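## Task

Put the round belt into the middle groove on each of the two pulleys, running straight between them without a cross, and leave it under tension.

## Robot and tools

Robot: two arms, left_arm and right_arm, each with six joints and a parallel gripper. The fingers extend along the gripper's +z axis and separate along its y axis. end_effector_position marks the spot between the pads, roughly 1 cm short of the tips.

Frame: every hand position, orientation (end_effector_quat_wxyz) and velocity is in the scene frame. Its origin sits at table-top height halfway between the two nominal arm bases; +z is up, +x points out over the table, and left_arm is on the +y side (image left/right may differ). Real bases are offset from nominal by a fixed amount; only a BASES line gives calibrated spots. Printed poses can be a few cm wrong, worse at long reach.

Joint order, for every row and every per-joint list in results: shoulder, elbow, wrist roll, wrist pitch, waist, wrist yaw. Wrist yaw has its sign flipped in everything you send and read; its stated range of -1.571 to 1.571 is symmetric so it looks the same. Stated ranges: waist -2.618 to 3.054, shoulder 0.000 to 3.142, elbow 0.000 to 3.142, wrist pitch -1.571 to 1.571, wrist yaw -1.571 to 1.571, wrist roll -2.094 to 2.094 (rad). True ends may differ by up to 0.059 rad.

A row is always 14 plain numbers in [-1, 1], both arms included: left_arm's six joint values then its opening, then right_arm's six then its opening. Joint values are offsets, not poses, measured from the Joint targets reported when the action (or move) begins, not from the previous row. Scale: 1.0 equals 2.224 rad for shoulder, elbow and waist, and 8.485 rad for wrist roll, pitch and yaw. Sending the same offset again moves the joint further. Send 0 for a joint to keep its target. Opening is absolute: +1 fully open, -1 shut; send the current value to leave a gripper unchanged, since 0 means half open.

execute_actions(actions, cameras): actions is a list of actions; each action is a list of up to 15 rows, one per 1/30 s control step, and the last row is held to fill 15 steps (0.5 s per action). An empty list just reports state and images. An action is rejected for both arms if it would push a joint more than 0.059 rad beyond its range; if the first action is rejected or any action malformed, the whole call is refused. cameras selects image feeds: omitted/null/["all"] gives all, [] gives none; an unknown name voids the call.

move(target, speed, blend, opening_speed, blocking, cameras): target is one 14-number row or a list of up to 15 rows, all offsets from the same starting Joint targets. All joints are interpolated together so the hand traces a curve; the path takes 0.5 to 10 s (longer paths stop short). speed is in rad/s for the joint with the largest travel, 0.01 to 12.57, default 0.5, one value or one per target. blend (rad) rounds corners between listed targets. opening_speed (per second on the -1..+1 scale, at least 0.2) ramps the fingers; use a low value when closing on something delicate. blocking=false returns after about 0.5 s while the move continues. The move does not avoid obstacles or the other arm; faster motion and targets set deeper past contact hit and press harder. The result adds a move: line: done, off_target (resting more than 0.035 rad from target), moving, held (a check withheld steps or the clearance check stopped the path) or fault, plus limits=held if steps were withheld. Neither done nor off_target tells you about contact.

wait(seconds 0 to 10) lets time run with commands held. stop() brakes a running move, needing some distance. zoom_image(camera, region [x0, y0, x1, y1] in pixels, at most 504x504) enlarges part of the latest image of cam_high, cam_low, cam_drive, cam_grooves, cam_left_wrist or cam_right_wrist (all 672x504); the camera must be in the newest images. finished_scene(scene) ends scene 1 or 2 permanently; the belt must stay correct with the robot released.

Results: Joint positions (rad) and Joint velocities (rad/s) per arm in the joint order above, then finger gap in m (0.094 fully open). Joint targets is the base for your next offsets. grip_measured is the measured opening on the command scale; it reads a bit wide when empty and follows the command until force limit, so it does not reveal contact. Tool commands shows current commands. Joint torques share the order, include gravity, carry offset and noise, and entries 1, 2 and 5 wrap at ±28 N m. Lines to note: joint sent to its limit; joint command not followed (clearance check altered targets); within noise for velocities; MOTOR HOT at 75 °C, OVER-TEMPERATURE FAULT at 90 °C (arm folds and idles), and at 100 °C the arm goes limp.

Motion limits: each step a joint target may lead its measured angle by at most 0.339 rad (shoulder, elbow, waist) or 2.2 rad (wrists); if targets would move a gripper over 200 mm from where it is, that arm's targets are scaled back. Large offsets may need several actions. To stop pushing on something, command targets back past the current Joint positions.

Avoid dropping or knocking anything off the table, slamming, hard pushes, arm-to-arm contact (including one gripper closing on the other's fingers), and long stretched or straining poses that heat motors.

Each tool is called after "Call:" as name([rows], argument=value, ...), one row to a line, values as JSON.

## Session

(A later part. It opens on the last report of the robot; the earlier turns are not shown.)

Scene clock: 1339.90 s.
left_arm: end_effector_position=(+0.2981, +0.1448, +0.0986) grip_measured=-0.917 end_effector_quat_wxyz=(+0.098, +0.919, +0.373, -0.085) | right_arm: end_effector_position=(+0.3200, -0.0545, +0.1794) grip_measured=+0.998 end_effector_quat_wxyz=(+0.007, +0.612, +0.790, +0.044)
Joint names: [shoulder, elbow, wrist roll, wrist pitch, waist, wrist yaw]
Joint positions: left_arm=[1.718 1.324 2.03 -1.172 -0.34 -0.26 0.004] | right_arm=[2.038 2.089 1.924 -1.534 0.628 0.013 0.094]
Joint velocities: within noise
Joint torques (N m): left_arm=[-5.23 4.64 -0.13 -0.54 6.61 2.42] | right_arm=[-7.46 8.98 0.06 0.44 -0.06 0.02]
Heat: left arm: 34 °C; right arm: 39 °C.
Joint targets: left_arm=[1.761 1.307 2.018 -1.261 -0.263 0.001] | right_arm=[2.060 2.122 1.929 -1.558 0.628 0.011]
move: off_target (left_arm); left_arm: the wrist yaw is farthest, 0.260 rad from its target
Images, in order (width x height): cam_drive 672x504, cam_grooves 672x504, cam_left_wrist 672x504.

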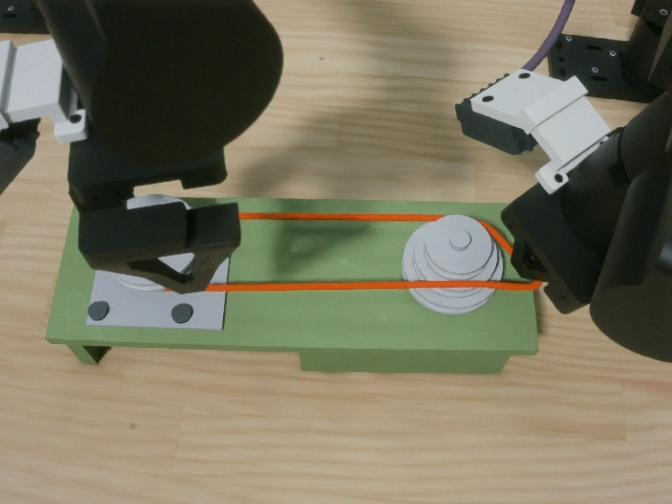

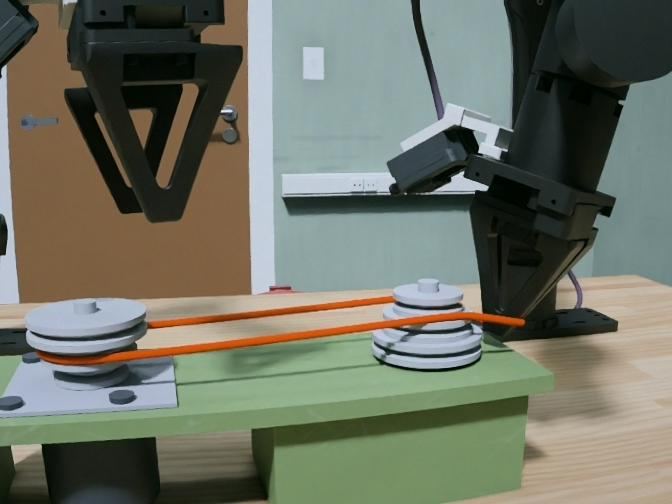

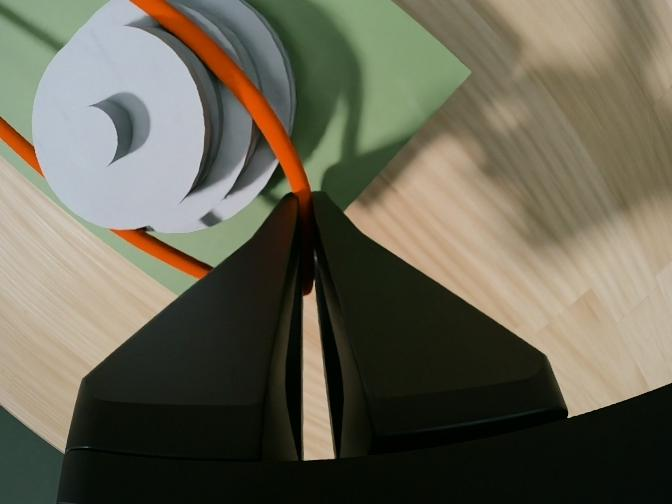

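Call:
move([
  [0.045,0.045,0,0.003,0.006,0,-1,0,0,0,0,0,0,1],
], speed=0.15, cameras=["cam_drive","cam_grooves","cam_left_wrist"])

Call:
zoom_image(camera="cam_grooves", region=[320, 200, 520, 400])

Scene clock: 1359.57 s.
left_arm: end_effector_position=(+0.3086, +0.1434, +0.0936) grip_measured=-0.917 end_effector_quat_wxyz=(+0.082, +0.915, +0.379, -0.108) | right_arm: end_effector_position=(+0.3200, -0.0545, +0.1794) grip_measured=+0.998 end_effector_quat_wxyz=(+0.007, +0.612, +0.790, +0.044)
Joint names: [shoulder, elbow, wrist roll, wrist pitch, waist, wrist yaw]
Joint positions: left_arm=[1.813 1.416 2.032 -1.229 -0.329 -0.267 0.004] | right_arm=[2.038 2.089 1.924 -1.534 0.628 0.013 0.094]
Joint velocities: within noise
Joint torques (N m): left_arm=[-5.61 5.14 -0.15 0.31 6.89 2.48] | right_arm=[-7.49 8.96 0.07 0.44 0.01 0.01]
Heat: left arm: 36 °C; right arm: 39 °C.
Joint targets: left_arm=[1.861 1.407 2.018 -1.236 -0.250 0.000] | right_arm=[2.060 2.122 1.929 -1.558 0.628 0.011]
move: off_target (left_arm); left_arm: the wrist yaw is farthest, 0.268 rad from its target
Images, in order (width x height): cam_drive 672x504, cam_grooves 672x504, cam_left_wrist 672x504.

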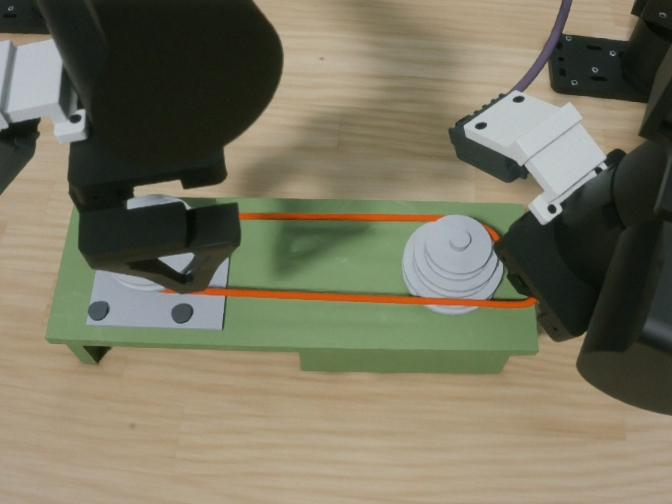

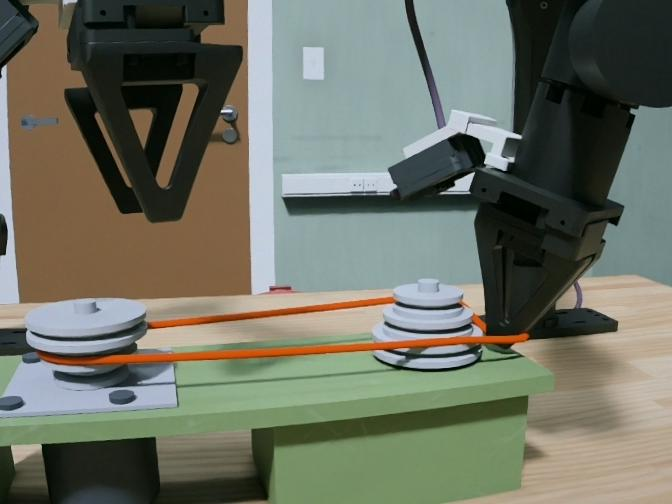

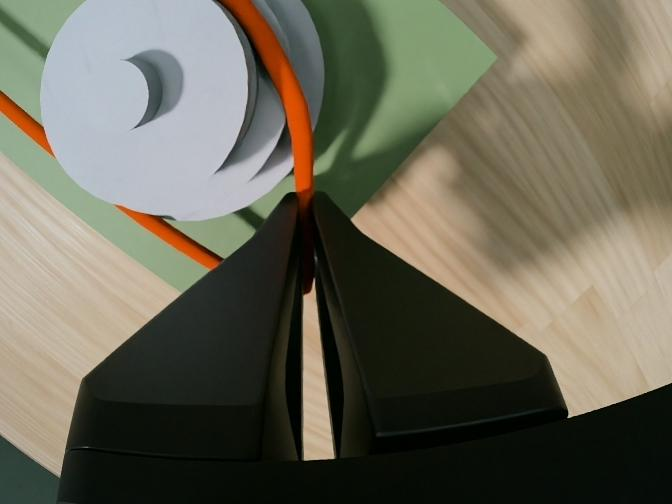

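Scaled by 2.520 from the camera's 672x504 image, which has a finer 960x720 frame.

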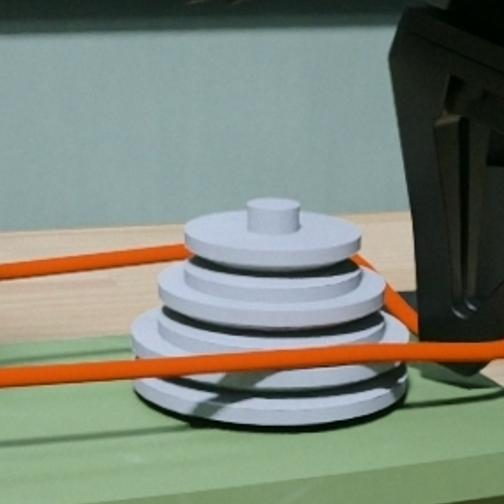

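Call:
move([
  [0.002,0.025,0,-0.004,0,0,-1,0,0,0,0,0,0,1],
  [-0.03,-0.02,0,-0.003,0,0,-1,0,0,0,0,0,0,1],
], speed=0.15, cameras=["cam_drive","cam_grooves","cam_left_wrist","cam_right_wrist"])

Call:
zoom_image(camera="cam_grooves", region=[320, 200, 520, 400])

Scene clock: 1369.03 s.
left_arm: end_effector_position=(+0.3033, +0.1454, +0.0958) grip_measured=-0.917 end_effector_quat_wxyz=(+0.082, +0.915, +0.380, -0.109) | right_arm: end_effector_position=(+0.3200, -0.0545, +0.1794) grip_measured=+0.998 end_effector_quat_wxyz=(+0.007, +0.612, +0.790, +0.044)
Joint names: [shoulder, elbow, wrist roll, wrist pitch, waist, wrist yaw]
Joint positions: left_arm=[1.792 1.397 2.033 -1.234 -0.328 -0.268 0.004] | right_arm=[2.038 2.089 1.924 -1.534 0.628 0.013 0.094]
Joint velocities: within noise
Joint torques (N m): left_arm=[-9.63 3.15 -0.15 0.01 6.78 2.49] | right_arm=[-7.46 8.99 0.07 0.45 -0.02 0]
Heat: left arm: 37 °C; right arm: 39 °C.
Joint targets: left_arm=[1.794 1.363 2.018 -1.261 -0.250 0.000] | right_arm=[2.060 2.122 1.929 -1.558 0.628 0.011]
move: off_target (left_arm); left_arm: the wrist yaw is farthest, 0.268 rad from its target
Images, in order (width x height): cam_drive 672x504, cam_grooves 672x504, cam_left_wrist 672x504, cam_right_wrist 672x504.

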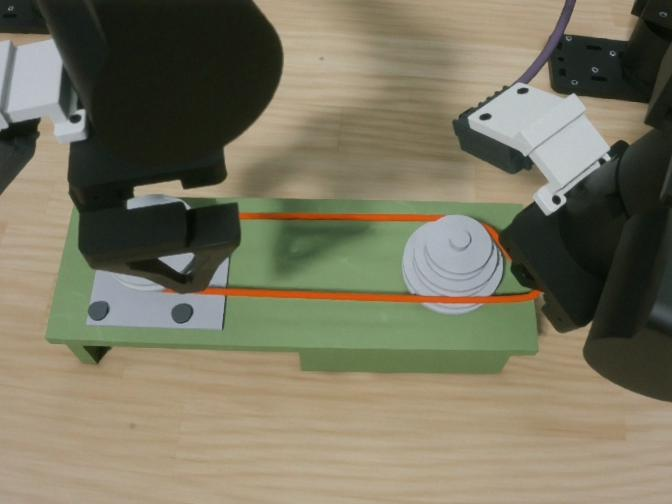

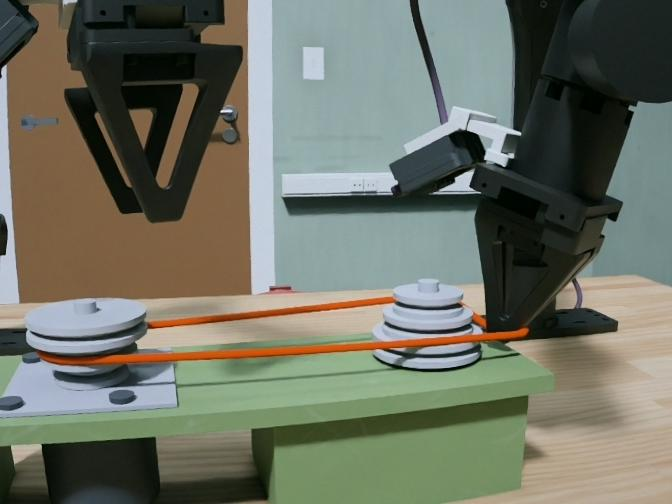

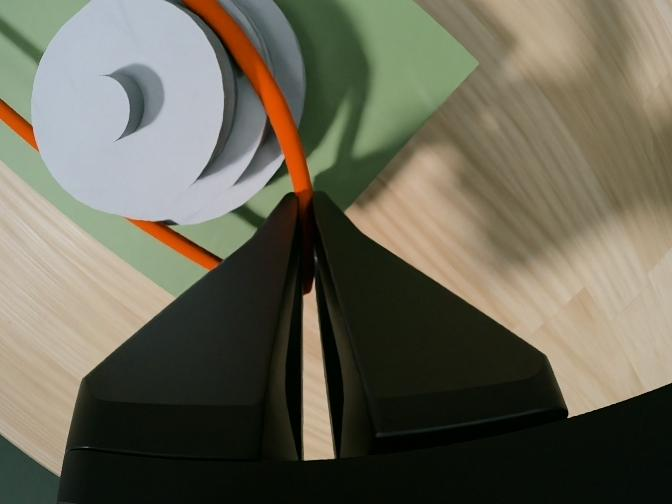

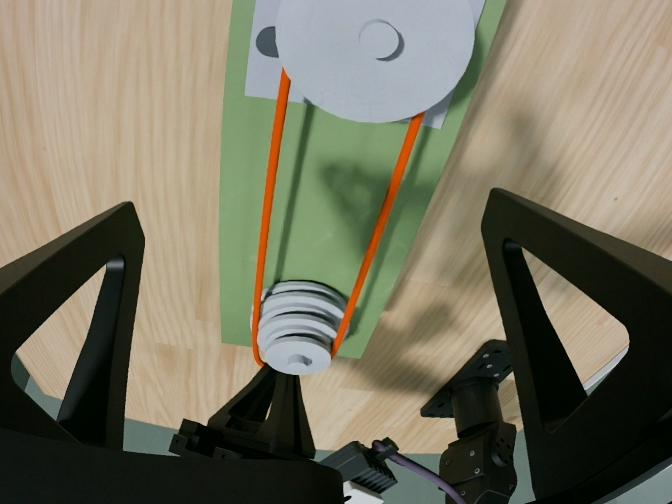

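Scaled by 2.520 from the camera's 672x504 image, which has a finer 960x720 frame.

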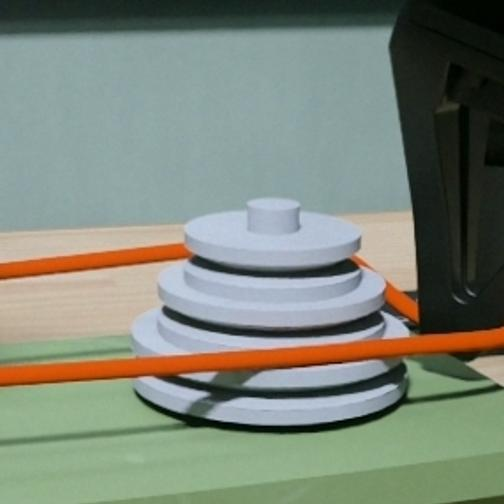

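Call:
move([
  [0.005,0.045,0,-0.007,0,0,-1,0,0,0,0,0,0,1],
  [-0.032,-0.006,0,-0.006,0,0,-1,0,0,0,0,0,0,1],
], speed=0.15, cameras=["cam_drive","cam_grooves","cam_left_wrist","cam_right_wrist"])

Call:
zoom_image(camera="cam_grooves", region=[320, 200, 520, 400])

Scene clock: 1374.93 s.
left_arm: end_effector_position=(+0.3005, +0.1476, +0.1068) grip_measured=-0.917 end_effector_quat_wxyz=(+0.092, +0.917, +0.378, -0.092) | right_arm: end_effector_position=(+0.3200, -0.0545, +0.1794) grip_measured=+0.998 end_effector_quat_wxyz=(+0.007, +0.612, +0.790, +0.044)
Joint names: [shoulder, elbow, wrist roll, wrist pitch, waist, wrist yaw]
Joint positions: left_arm=[1.737 1.379 2.033 -1.23 -0.328 -0.261 0.004] | right_arm=[2.038 2.089 1.924 -1.534 0.628 0.013 0.094]
Joint velocities: within noise
Joint torques (N m): left_arm=[-10.81 3.63 -0.15 -0.53 6.78 2.42] | right_arm=[-7.49 9.03 0.06 0.44 0.01 0.01]
Heat: left arm: 38 °C; right arm: 39 °C.
Joint targets: left_arm=[1.723 1.349 2.018 -1.312 -0.250 0.001] | right_arm=[2.060 2.122 1.929 -1.558 0.628 0.011]
move: off_target (left_arm); left_arm: the wrist yaw is farthest, 0.261 rad from its target
Images, in order (width x height): cam_drive 672x504, cam_grooves 672x504, cam_left_wrist 672x504, cam_right_wrist 672x504.

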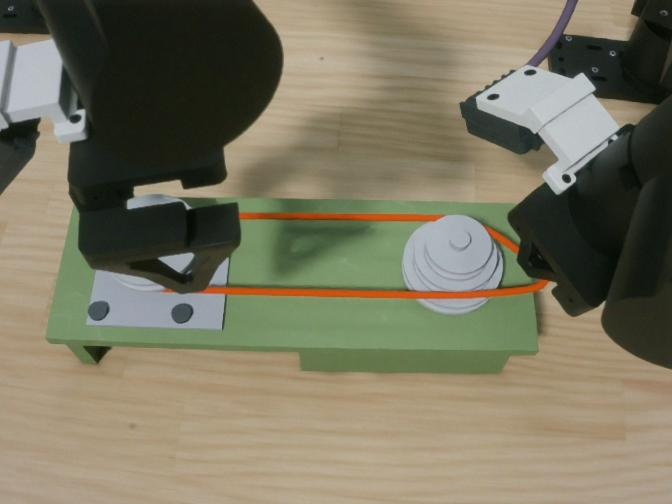

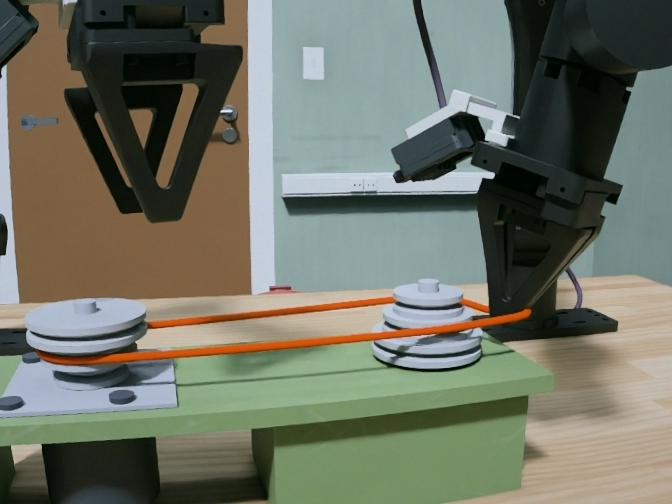

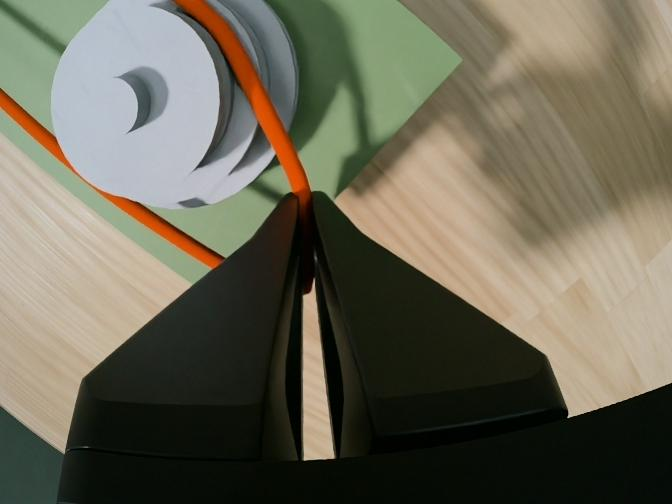

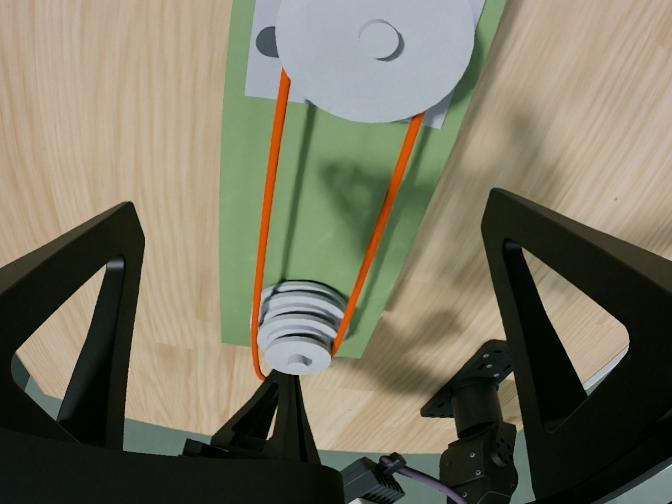

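Scaled by 2.520 from the camera's 672x504 image, which has a finer 960x720 frame.

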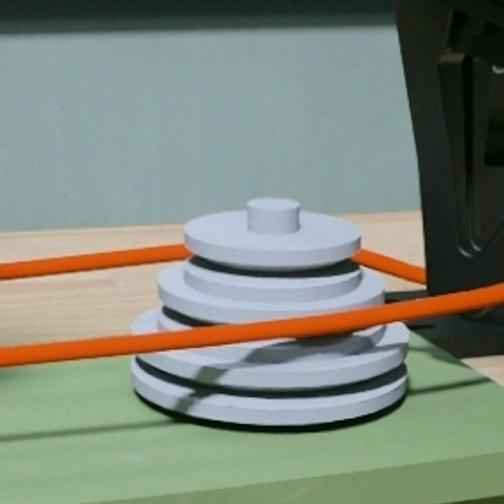

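Call:
move([
  [-0.045,-0.062,0,0,0.0,0,-1,0,0,0,0,0,0,1],
  [-0.055,-0.11,0,0.008,0.0,0,-1,0,0,0,0,0,0,1],
], speed=0.15, cameras=["cam_drive","cam_grooves","cam_left_wrist","cam_right_wrist"])

Call:
zoom_image(camera="cam_grooves", region=[320, 200, 520, 400])

Scene clock: 1382.87 s.
left_arm: end_effector_position=(+0.2887, +0.1475, +0.0961) grip_measured=-0.917 end_effector_quat_wxyz=(+0.143, +0.916, +0.370, -0.055) | right_arm: end_effector_position=(+0.3200, -0.0545, +0.1794) grip_measured=+0.998 end_effector_quat_wxyz=(+0.007, +0.612, +0.790, +0.044)
Joint names: [shoulder, elbow, wrist roll, wrist pitch, waist, wrist yaw]
Joint positions: left_arm=[1.59 1.163 2.033 -1.037 -0.325 -0.29 0.004] | right_arm=[2.038 2.089 1.924 -1.534 0.628 0.013 0.094]
Joint velocities: within noise
Joint torques (N m): left_arm=[-6.93 1.58 -0.16 -1.76 6.5 2.69] | right_arm=[-7.42 8.99 0.07 0.43 -0.02 0.01]
Heat: left arm: 39 °C; right arm: 39 °C.
Joint targets: left_arm=[1.601 1.105 2.018 -1.244 -0.250 0.001] | right_arm=[2.060 2.122 1.929 -1.558 0.628 0.011]
move: off_target (left_arm); left_arm: the wrist yaw is farthest, 0.291 rad from its target
Images, in order (width x height): cam_drive 672x504, cam_grooves 672x504, cam_left_wrist 672x504, cam_right_wrist 672x504.

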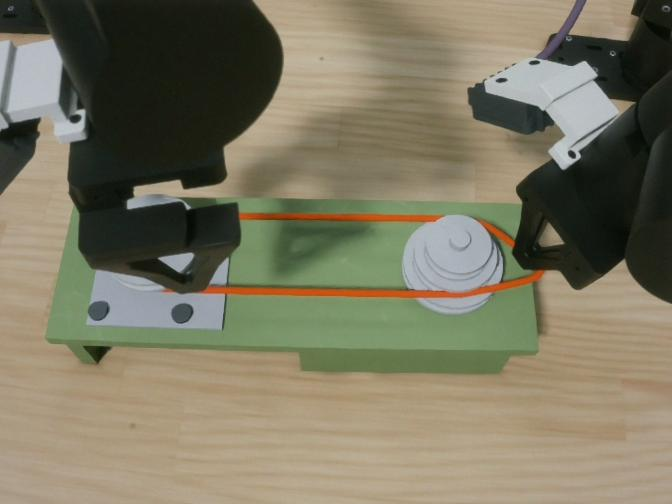

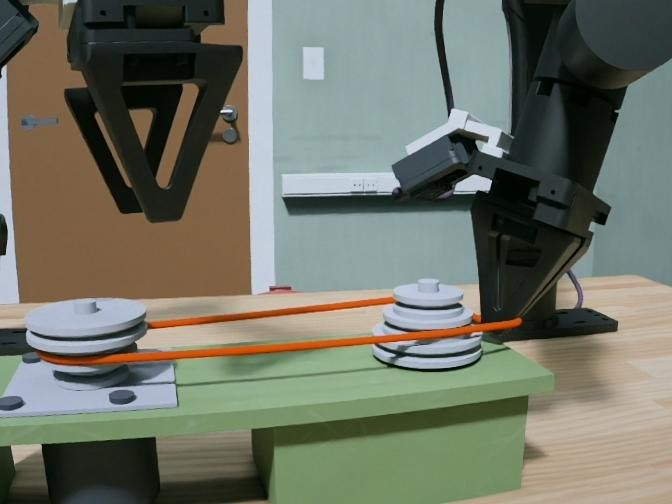

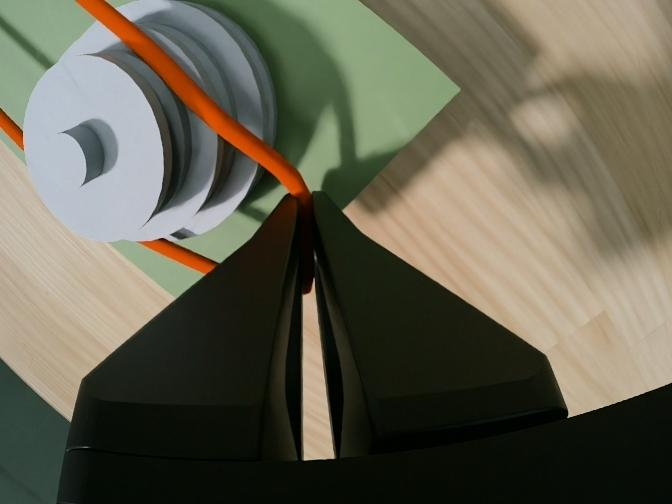

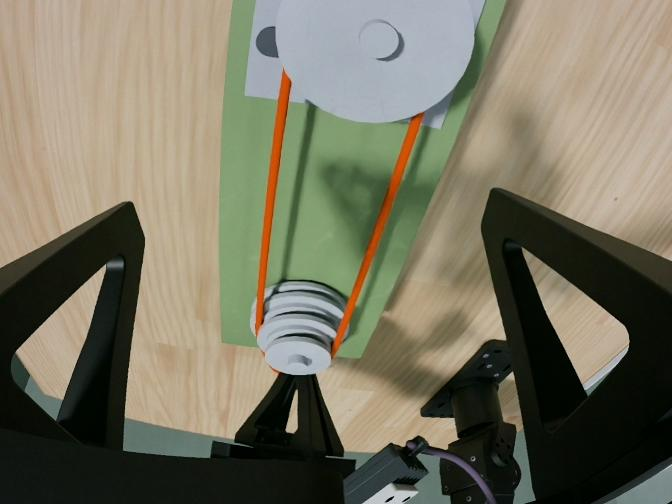

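Scaled by 2.520 from the camera's 672x504 image, which has a finer 960x720 frame.

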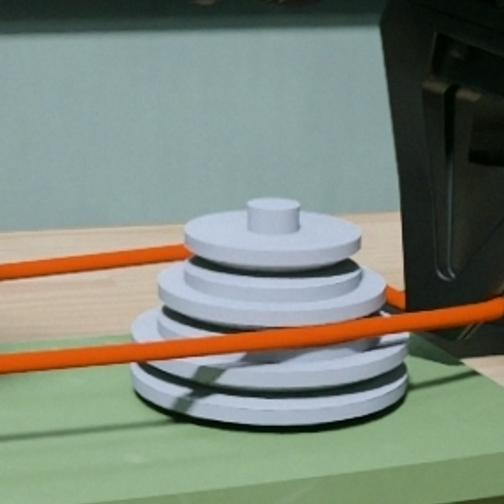

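Call:
move([
  [-0.075,-0.085,0,-0.002,0.0,0,-1,0,0,0,0,0,0,1],
], speed=0.15, cameras=["cam_drive","cam_grooves","cam_left_wrist","cam_right_wrist"])

Call:
zoom_image(camera="cam_grooves", region=[320, 200, 520, 400])

Call:
zoom_image(camera="cam_right_wrist", region=[200, 240, 400, 400])

Scene clock: 1388.87 s.
left_arm: end_effector_position=(+0.2748, +0.1497, +0.0938) grip_measured=-0.917 end_effector_quat_wxyz=(+0.187, +0.914, +0.359, -0.014) | right_arm: end_effector_position=(+0.3200, -0.0545, +0.1794) grip_measured=+0.998 end_effector_quat_wxyz=(+0.007, +0.612, +0.790, +0.044)
Joint names: [shoulder, elbow, wrist roll, wrist pitch, waist, wrist yaw]
Joint positions: left_arm=[1.433 0.984 2.033 -0.895 -0.325 -0.303 0.004] | right_arm=[2.038 2.089 1.924 -1.534 0.628 0.013 0.094]
Joint velocities: within noise
Joint torques (N m): left_arm=[-6.28 0.95 -0.15 -3.29 6.5 2.82] | right_arm=[-7.45 9.01 0.06 0.45 -0.01 -0.01]
Heat: left arm: 40 °C; right arm: 39 °C.
Joint targets: left_arm=[1.434 0.916 2.018 -1.261 -0.250 0.001] | right_arm=[2.060 2.122 1.929 -1.558 0.628 0.011]
move: off_target (left_arm); left_arm: the wrist pitch is farthest, 0.366 rad from its target
Images, in order (width x height): cam_drive 672x504, cam_grooves 672x504, cam_left_wrist 672x504, cam_right_wrist 672x504.

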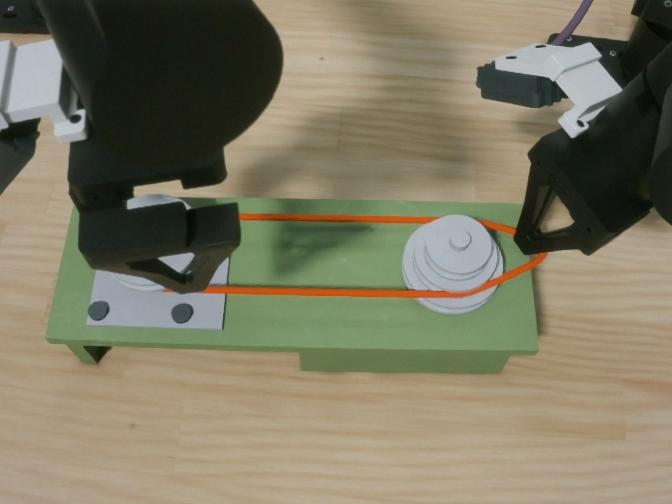

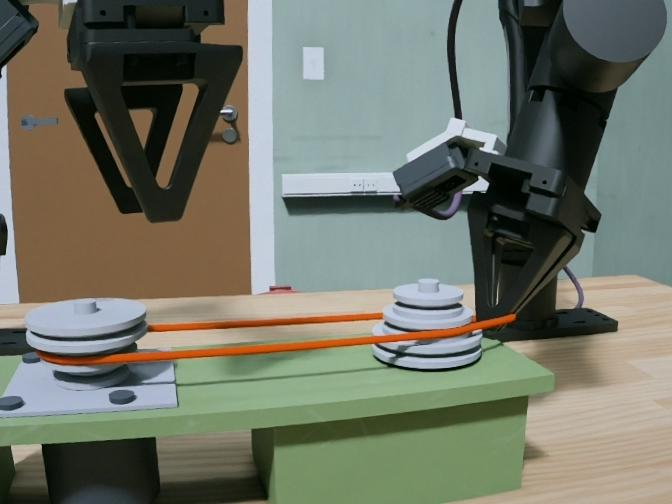

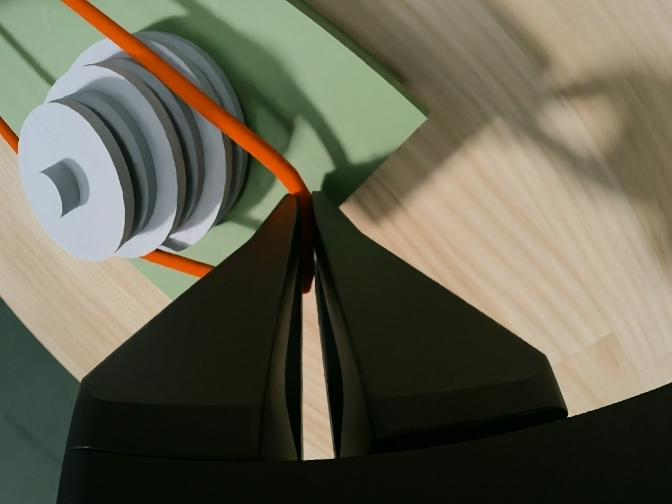

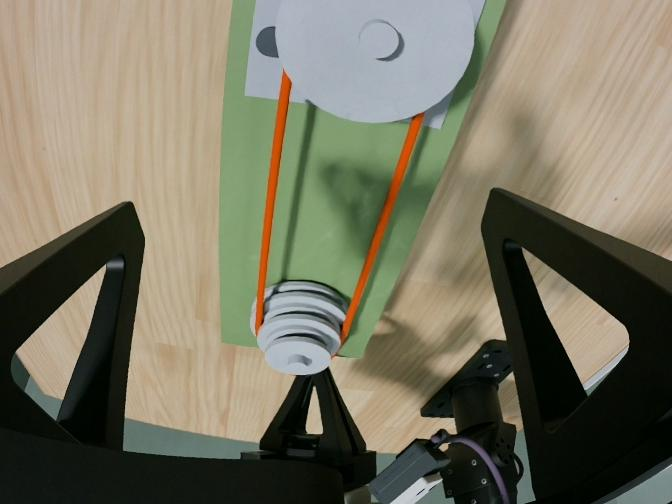

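Scaled by 2.520 from the camera's 672x504 image, which has a finer 960x720 frame.

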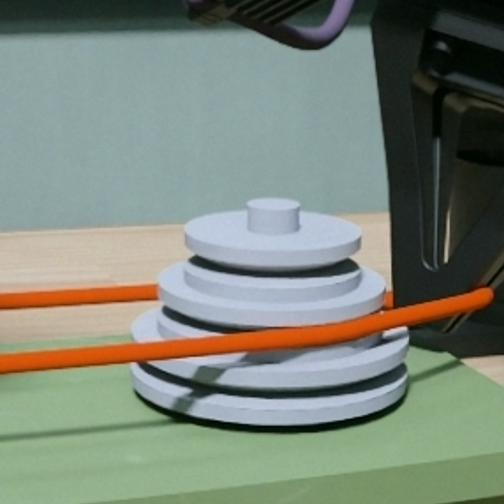

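Scaled by 2.520 from the camera's 672x504 image, which has a finer 960x720 frame.

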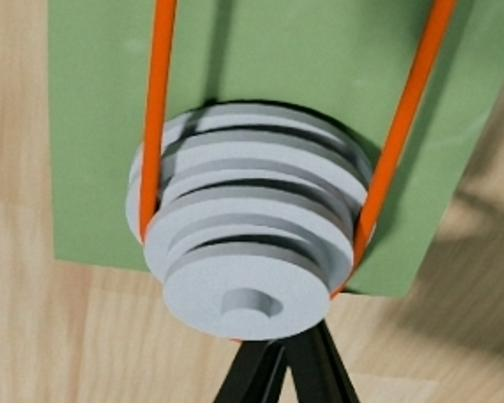

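Call:
move([
  [0.0,0.01,0,0.02,-0.012,-0.022,-1,0,0,0,0,0,0,1],
], speed=0.15, cameras=["cam_drive","cam_grooves","cam_left_wrist","cam_right_wrist"])

Call:
zoom_image(camera="cam_grooves", region=[320, 200, 520, 400])

Scene clock: 1400.60 s.
left_arm: end_effector_position=(+0.2762, +0.1423, +0.0969) grip_measured=-0.917 end_effector_quat_wxyz=(+0.207, +0.912, +0.354, -0.020) | right_arm: end_effector_position=(+0.3200, -0.0545, +0.1794) grip_measured=+0.998 end_effector_quat_wxyz=(+0.007, +0.612, +0.790, +0.044)
Joint names: [shoulder, elbow, wrist roll, wrist pitch, waist, wrist yaw]
Joint positions: left_arm=[1.433 0.984 2.033 -0.877 -0.325 -0.343 0.004] | right_arm=[2.038 2.089 1.924 -1.534 0.628 0.013 0.094]
Joint velocities: within noise
Joint torques (N m): left_arm=[-6.3 2.69 -0.15 -1.48 4.19 1.37] | right_arm=[-7.49 8.96 0.05 0.44 -0.01 0.01]
Heat: left arm: 42 °C; right arm: 39 °C.
Joint targets: left_arm=[1.434 0.938 2.018 -1.091 -0.276 -0.186] | right_arm=[2.060 2.122 1.929 -1.558 0.628 0.011]
move: off_target (left_arm); left_arm: the wrist pitch is farthest, 0.215 rad from its target
Images, in order (width x height): cam_drive 672x504, cam_grooves 672x504, cam_left_wrist 672x504, cam_right_wrist 672x504.

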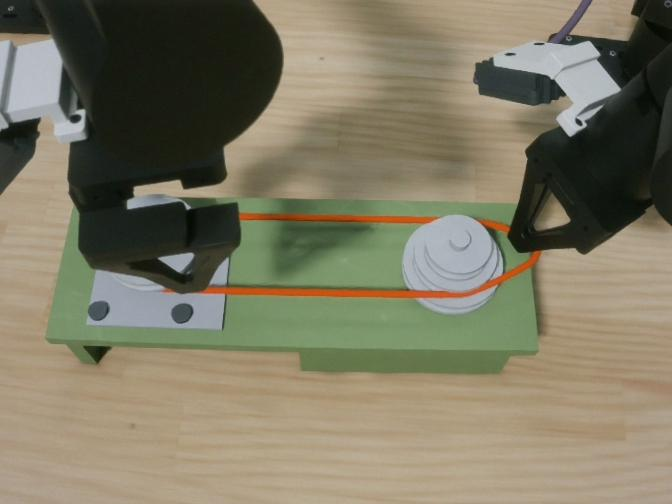

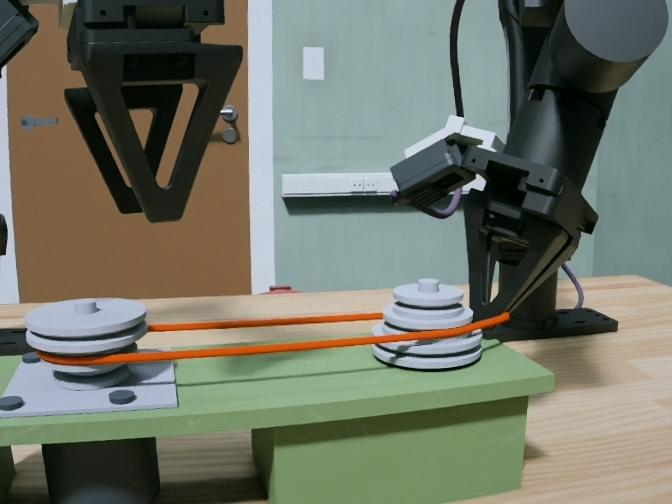

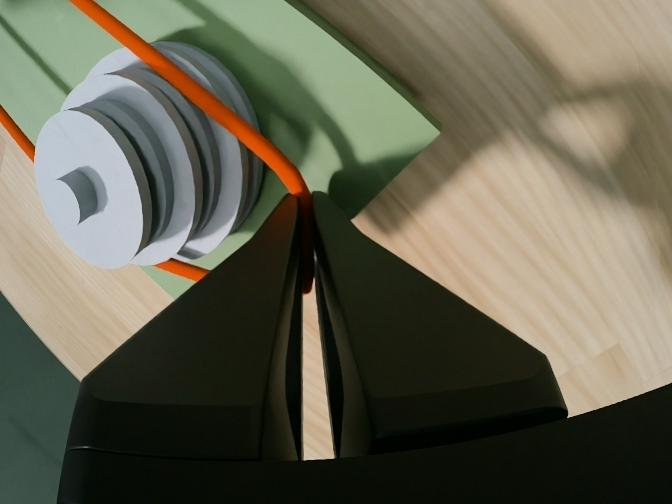

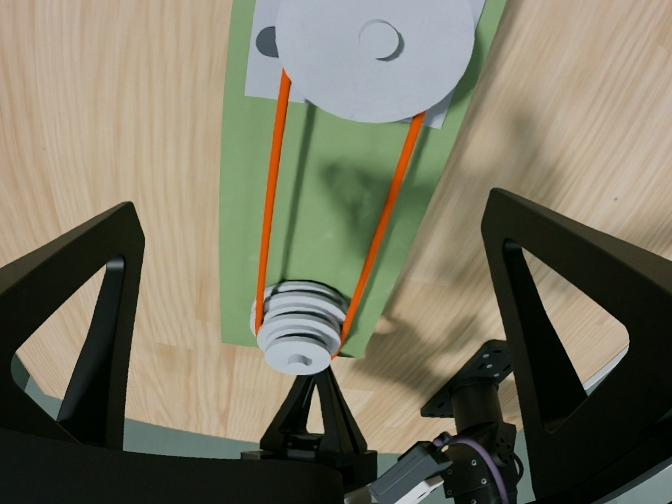

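Scaled by 2.520 from the camera's 672x504 image, which has a finer 960x720 frame.

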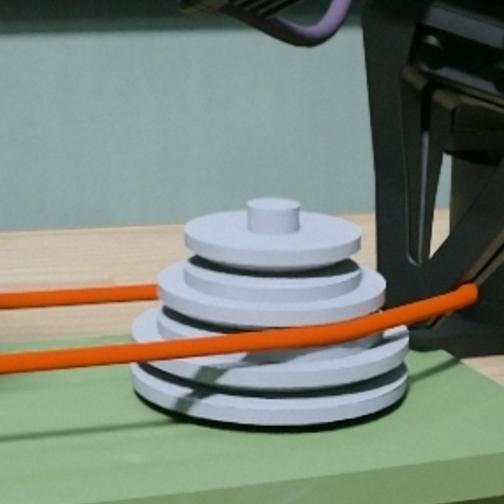

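Call:
move([
  [0.0,0.0,0,0.0,0,0,-0.7,0,0,0,0,0,0,1],
], opening_speed=0.2, cameras=["cam_drive","cam_grooves","cam_left_wrist","cam_right_wrist"])

Call:
zoom_image(camera="cam_grooves", region=[320, 200, 520, 400])

Scene clock: 1405.80 s.
left_arm: end_effector_position=(+0.2748, +0.1461, +0.0950) grip_measured=-0.700 end_effector_quat_wxyz=(+0.200, +0.911, +0.359, -0.022) | right_arm: end_effector_position=(+0.3200, -0.0545, +0.1794) grip_measured=+0.998 end_effector_quat_wxyz=(+0.007, +0.612, +0.790, +0.044)
Joint names: [shoulder, elbow, wrist roll, wrist pitch, waist, wrist yaw]
Joint positions: left_arm=[1.433 0.981 2.031 -0.886 -0.318 -0.334 0.014] | right_arm=[2.038 2.089 1.924 -1.534 0.628 0.013 0.094]
Joint velocities: within noise
Joint torques (N m): left_arm=[-6.24 2.92 -0.15 -1.4 3.62 1.28] | right_arm=[-7.47 8.98 0.07 0.43 0.01 0.01]
Heat: left arm: 40 °C; right arm: 39 °C.
Joint targets: left_arm=[1.434 0.938 2.017 -1.091 -0.277 -0.186] | right_arm=[2.060 2.122 1.929 -1.558 0.628 0.011]
move: off_target (left_arm); left_arm: the wrist pitch is farthest, 0.205 rad from its target
Images, in order (width x height): cam_drive 672x504, cam_grooves 672x504, cam_left_wrist 672x504, cam_right_wrist 672x504.

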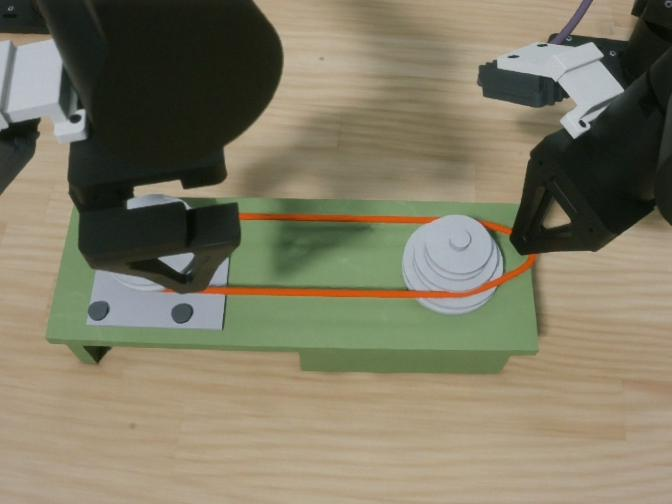

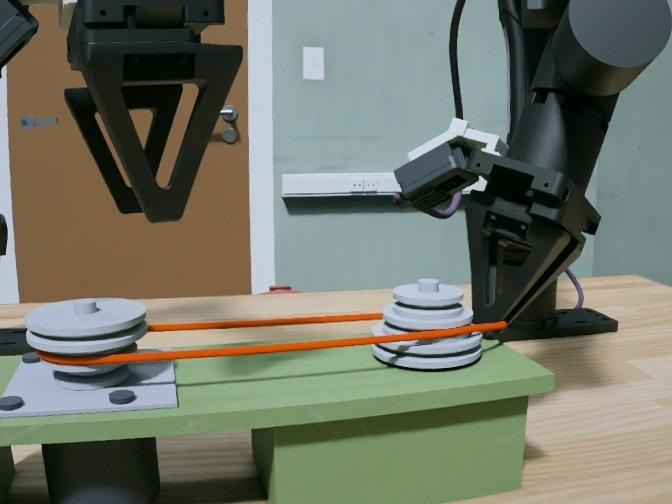

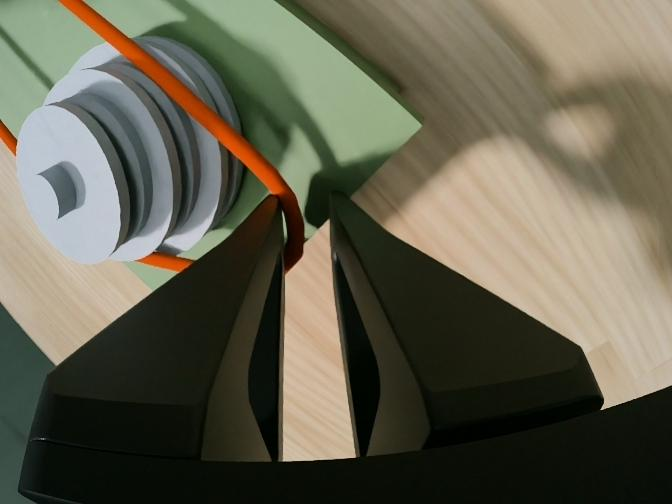

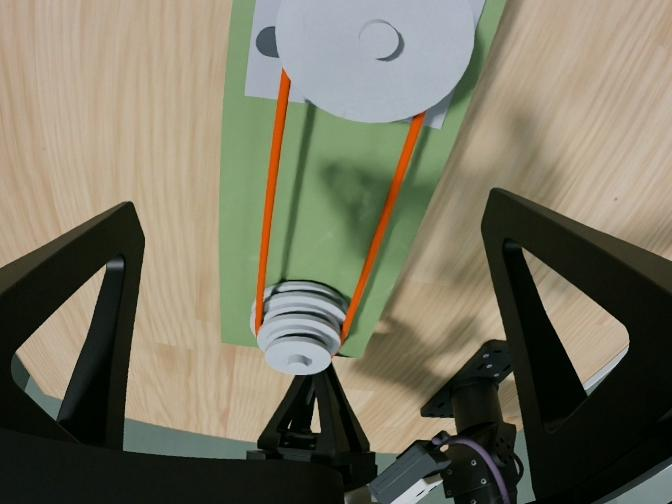

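Scaled by 2.520 from the camera's 672x504 image, which has a finer 960x720 frame.

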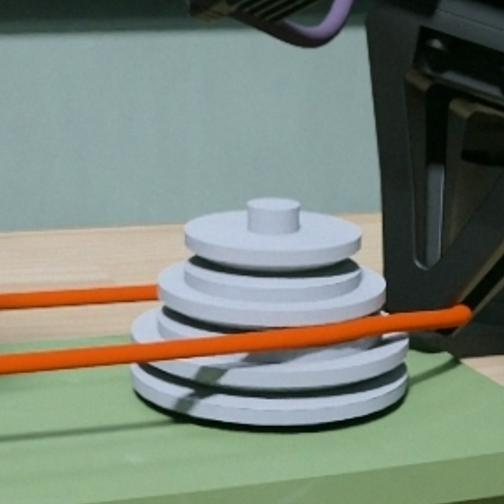

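Call:
move([
  [0.0,0.0,0,0.0,-0.018,0,-0.7,0,0,0,0,0,0,1],
  [0.0,0.06,0,0.0,-0.018,0,-0.7,0,0,0,0,0,0,1],
], speed=0.1, cameras=["cam_drive","cam_grooves","cam_left_wrist","cam_right_wrist"])

Call:
zoom_image(camera="cam_grooves", region=[320, 200, 520, 400])

Scene clock: 1417.43 s.
left_arm: end_effector_position=(+0.2637, +0.1765, +0.1019) grip_measured=-0.700 end_effector_quat_wxyz=(+0.111, +0.918, +0.379, -0.011) | right_arm: end_effector_position=(+0.3200, -0.0545, +0.1794) grip_measured=+0.998 end_effector_quat_wxyz=(+0.007, +0.612, +0.790, +0.044)
Joint names: [shoulder, elbow, wrist roll, wrist pitch, waist, wrist yaw]
Joint positions: left_arm=[1.433 1.054 2.024 -1.062 -0.321 -0.183 0.014] | right_arm=[2.038 2.089 1.924 -1.534 0.628 0.013 0.094]
Joint velocities: within noise
Joint torques (N m): left_arm=[-6.11 7.56 -0.08 0.45 0.39 -0.1] | right_arm=[-7.47 8.98 0.06 0.44 -0.03 0.01]
Heat: left arm: 38 °C; right arm: 39 °C.
Joint targets: left_arm=[1.434 1.071 2.018 -1.091 -0.316 -0.186] | right_arm=[2.060 2.122 1.929 -1.558 0.628 0.011]
move: done
Images, in order (width x height): cam_drive 672x504, cam_grooves 672x504, cam_left_wrist 672x504, cam_right_wrist 672x504.

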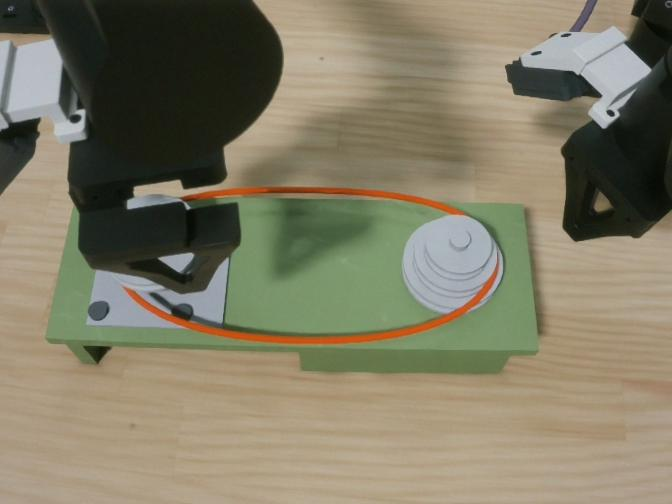

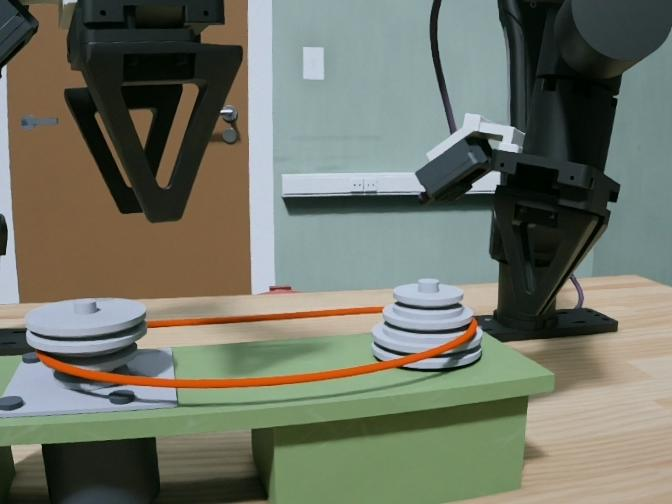

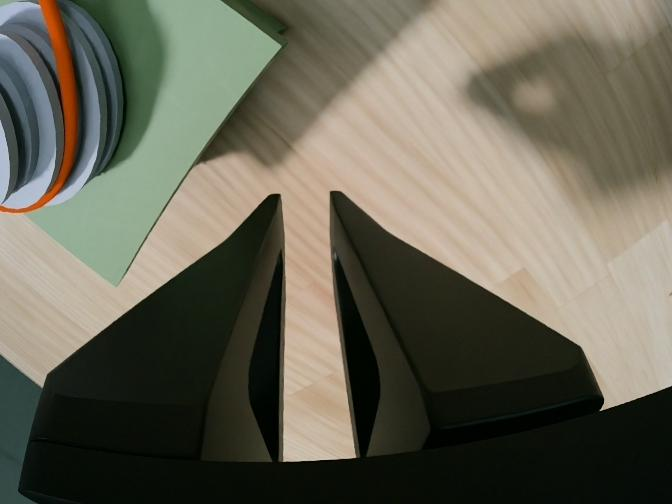

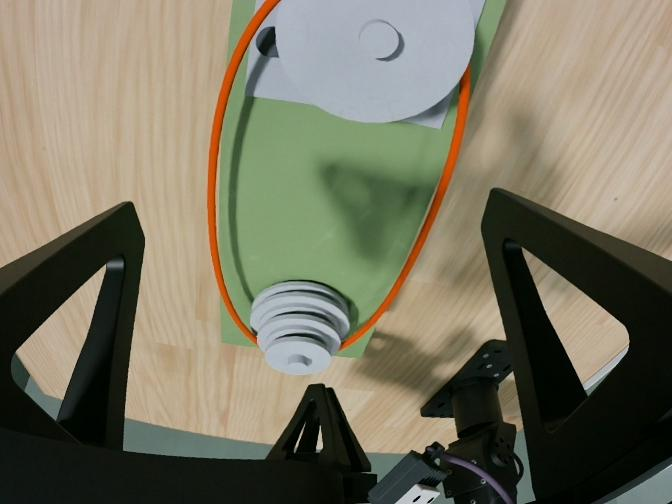

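Scaled by 2.520 from the camera's 672x504 image, which has a finer 960x720 frame.

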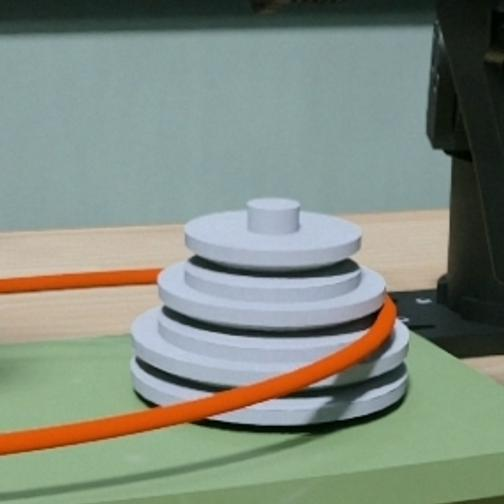

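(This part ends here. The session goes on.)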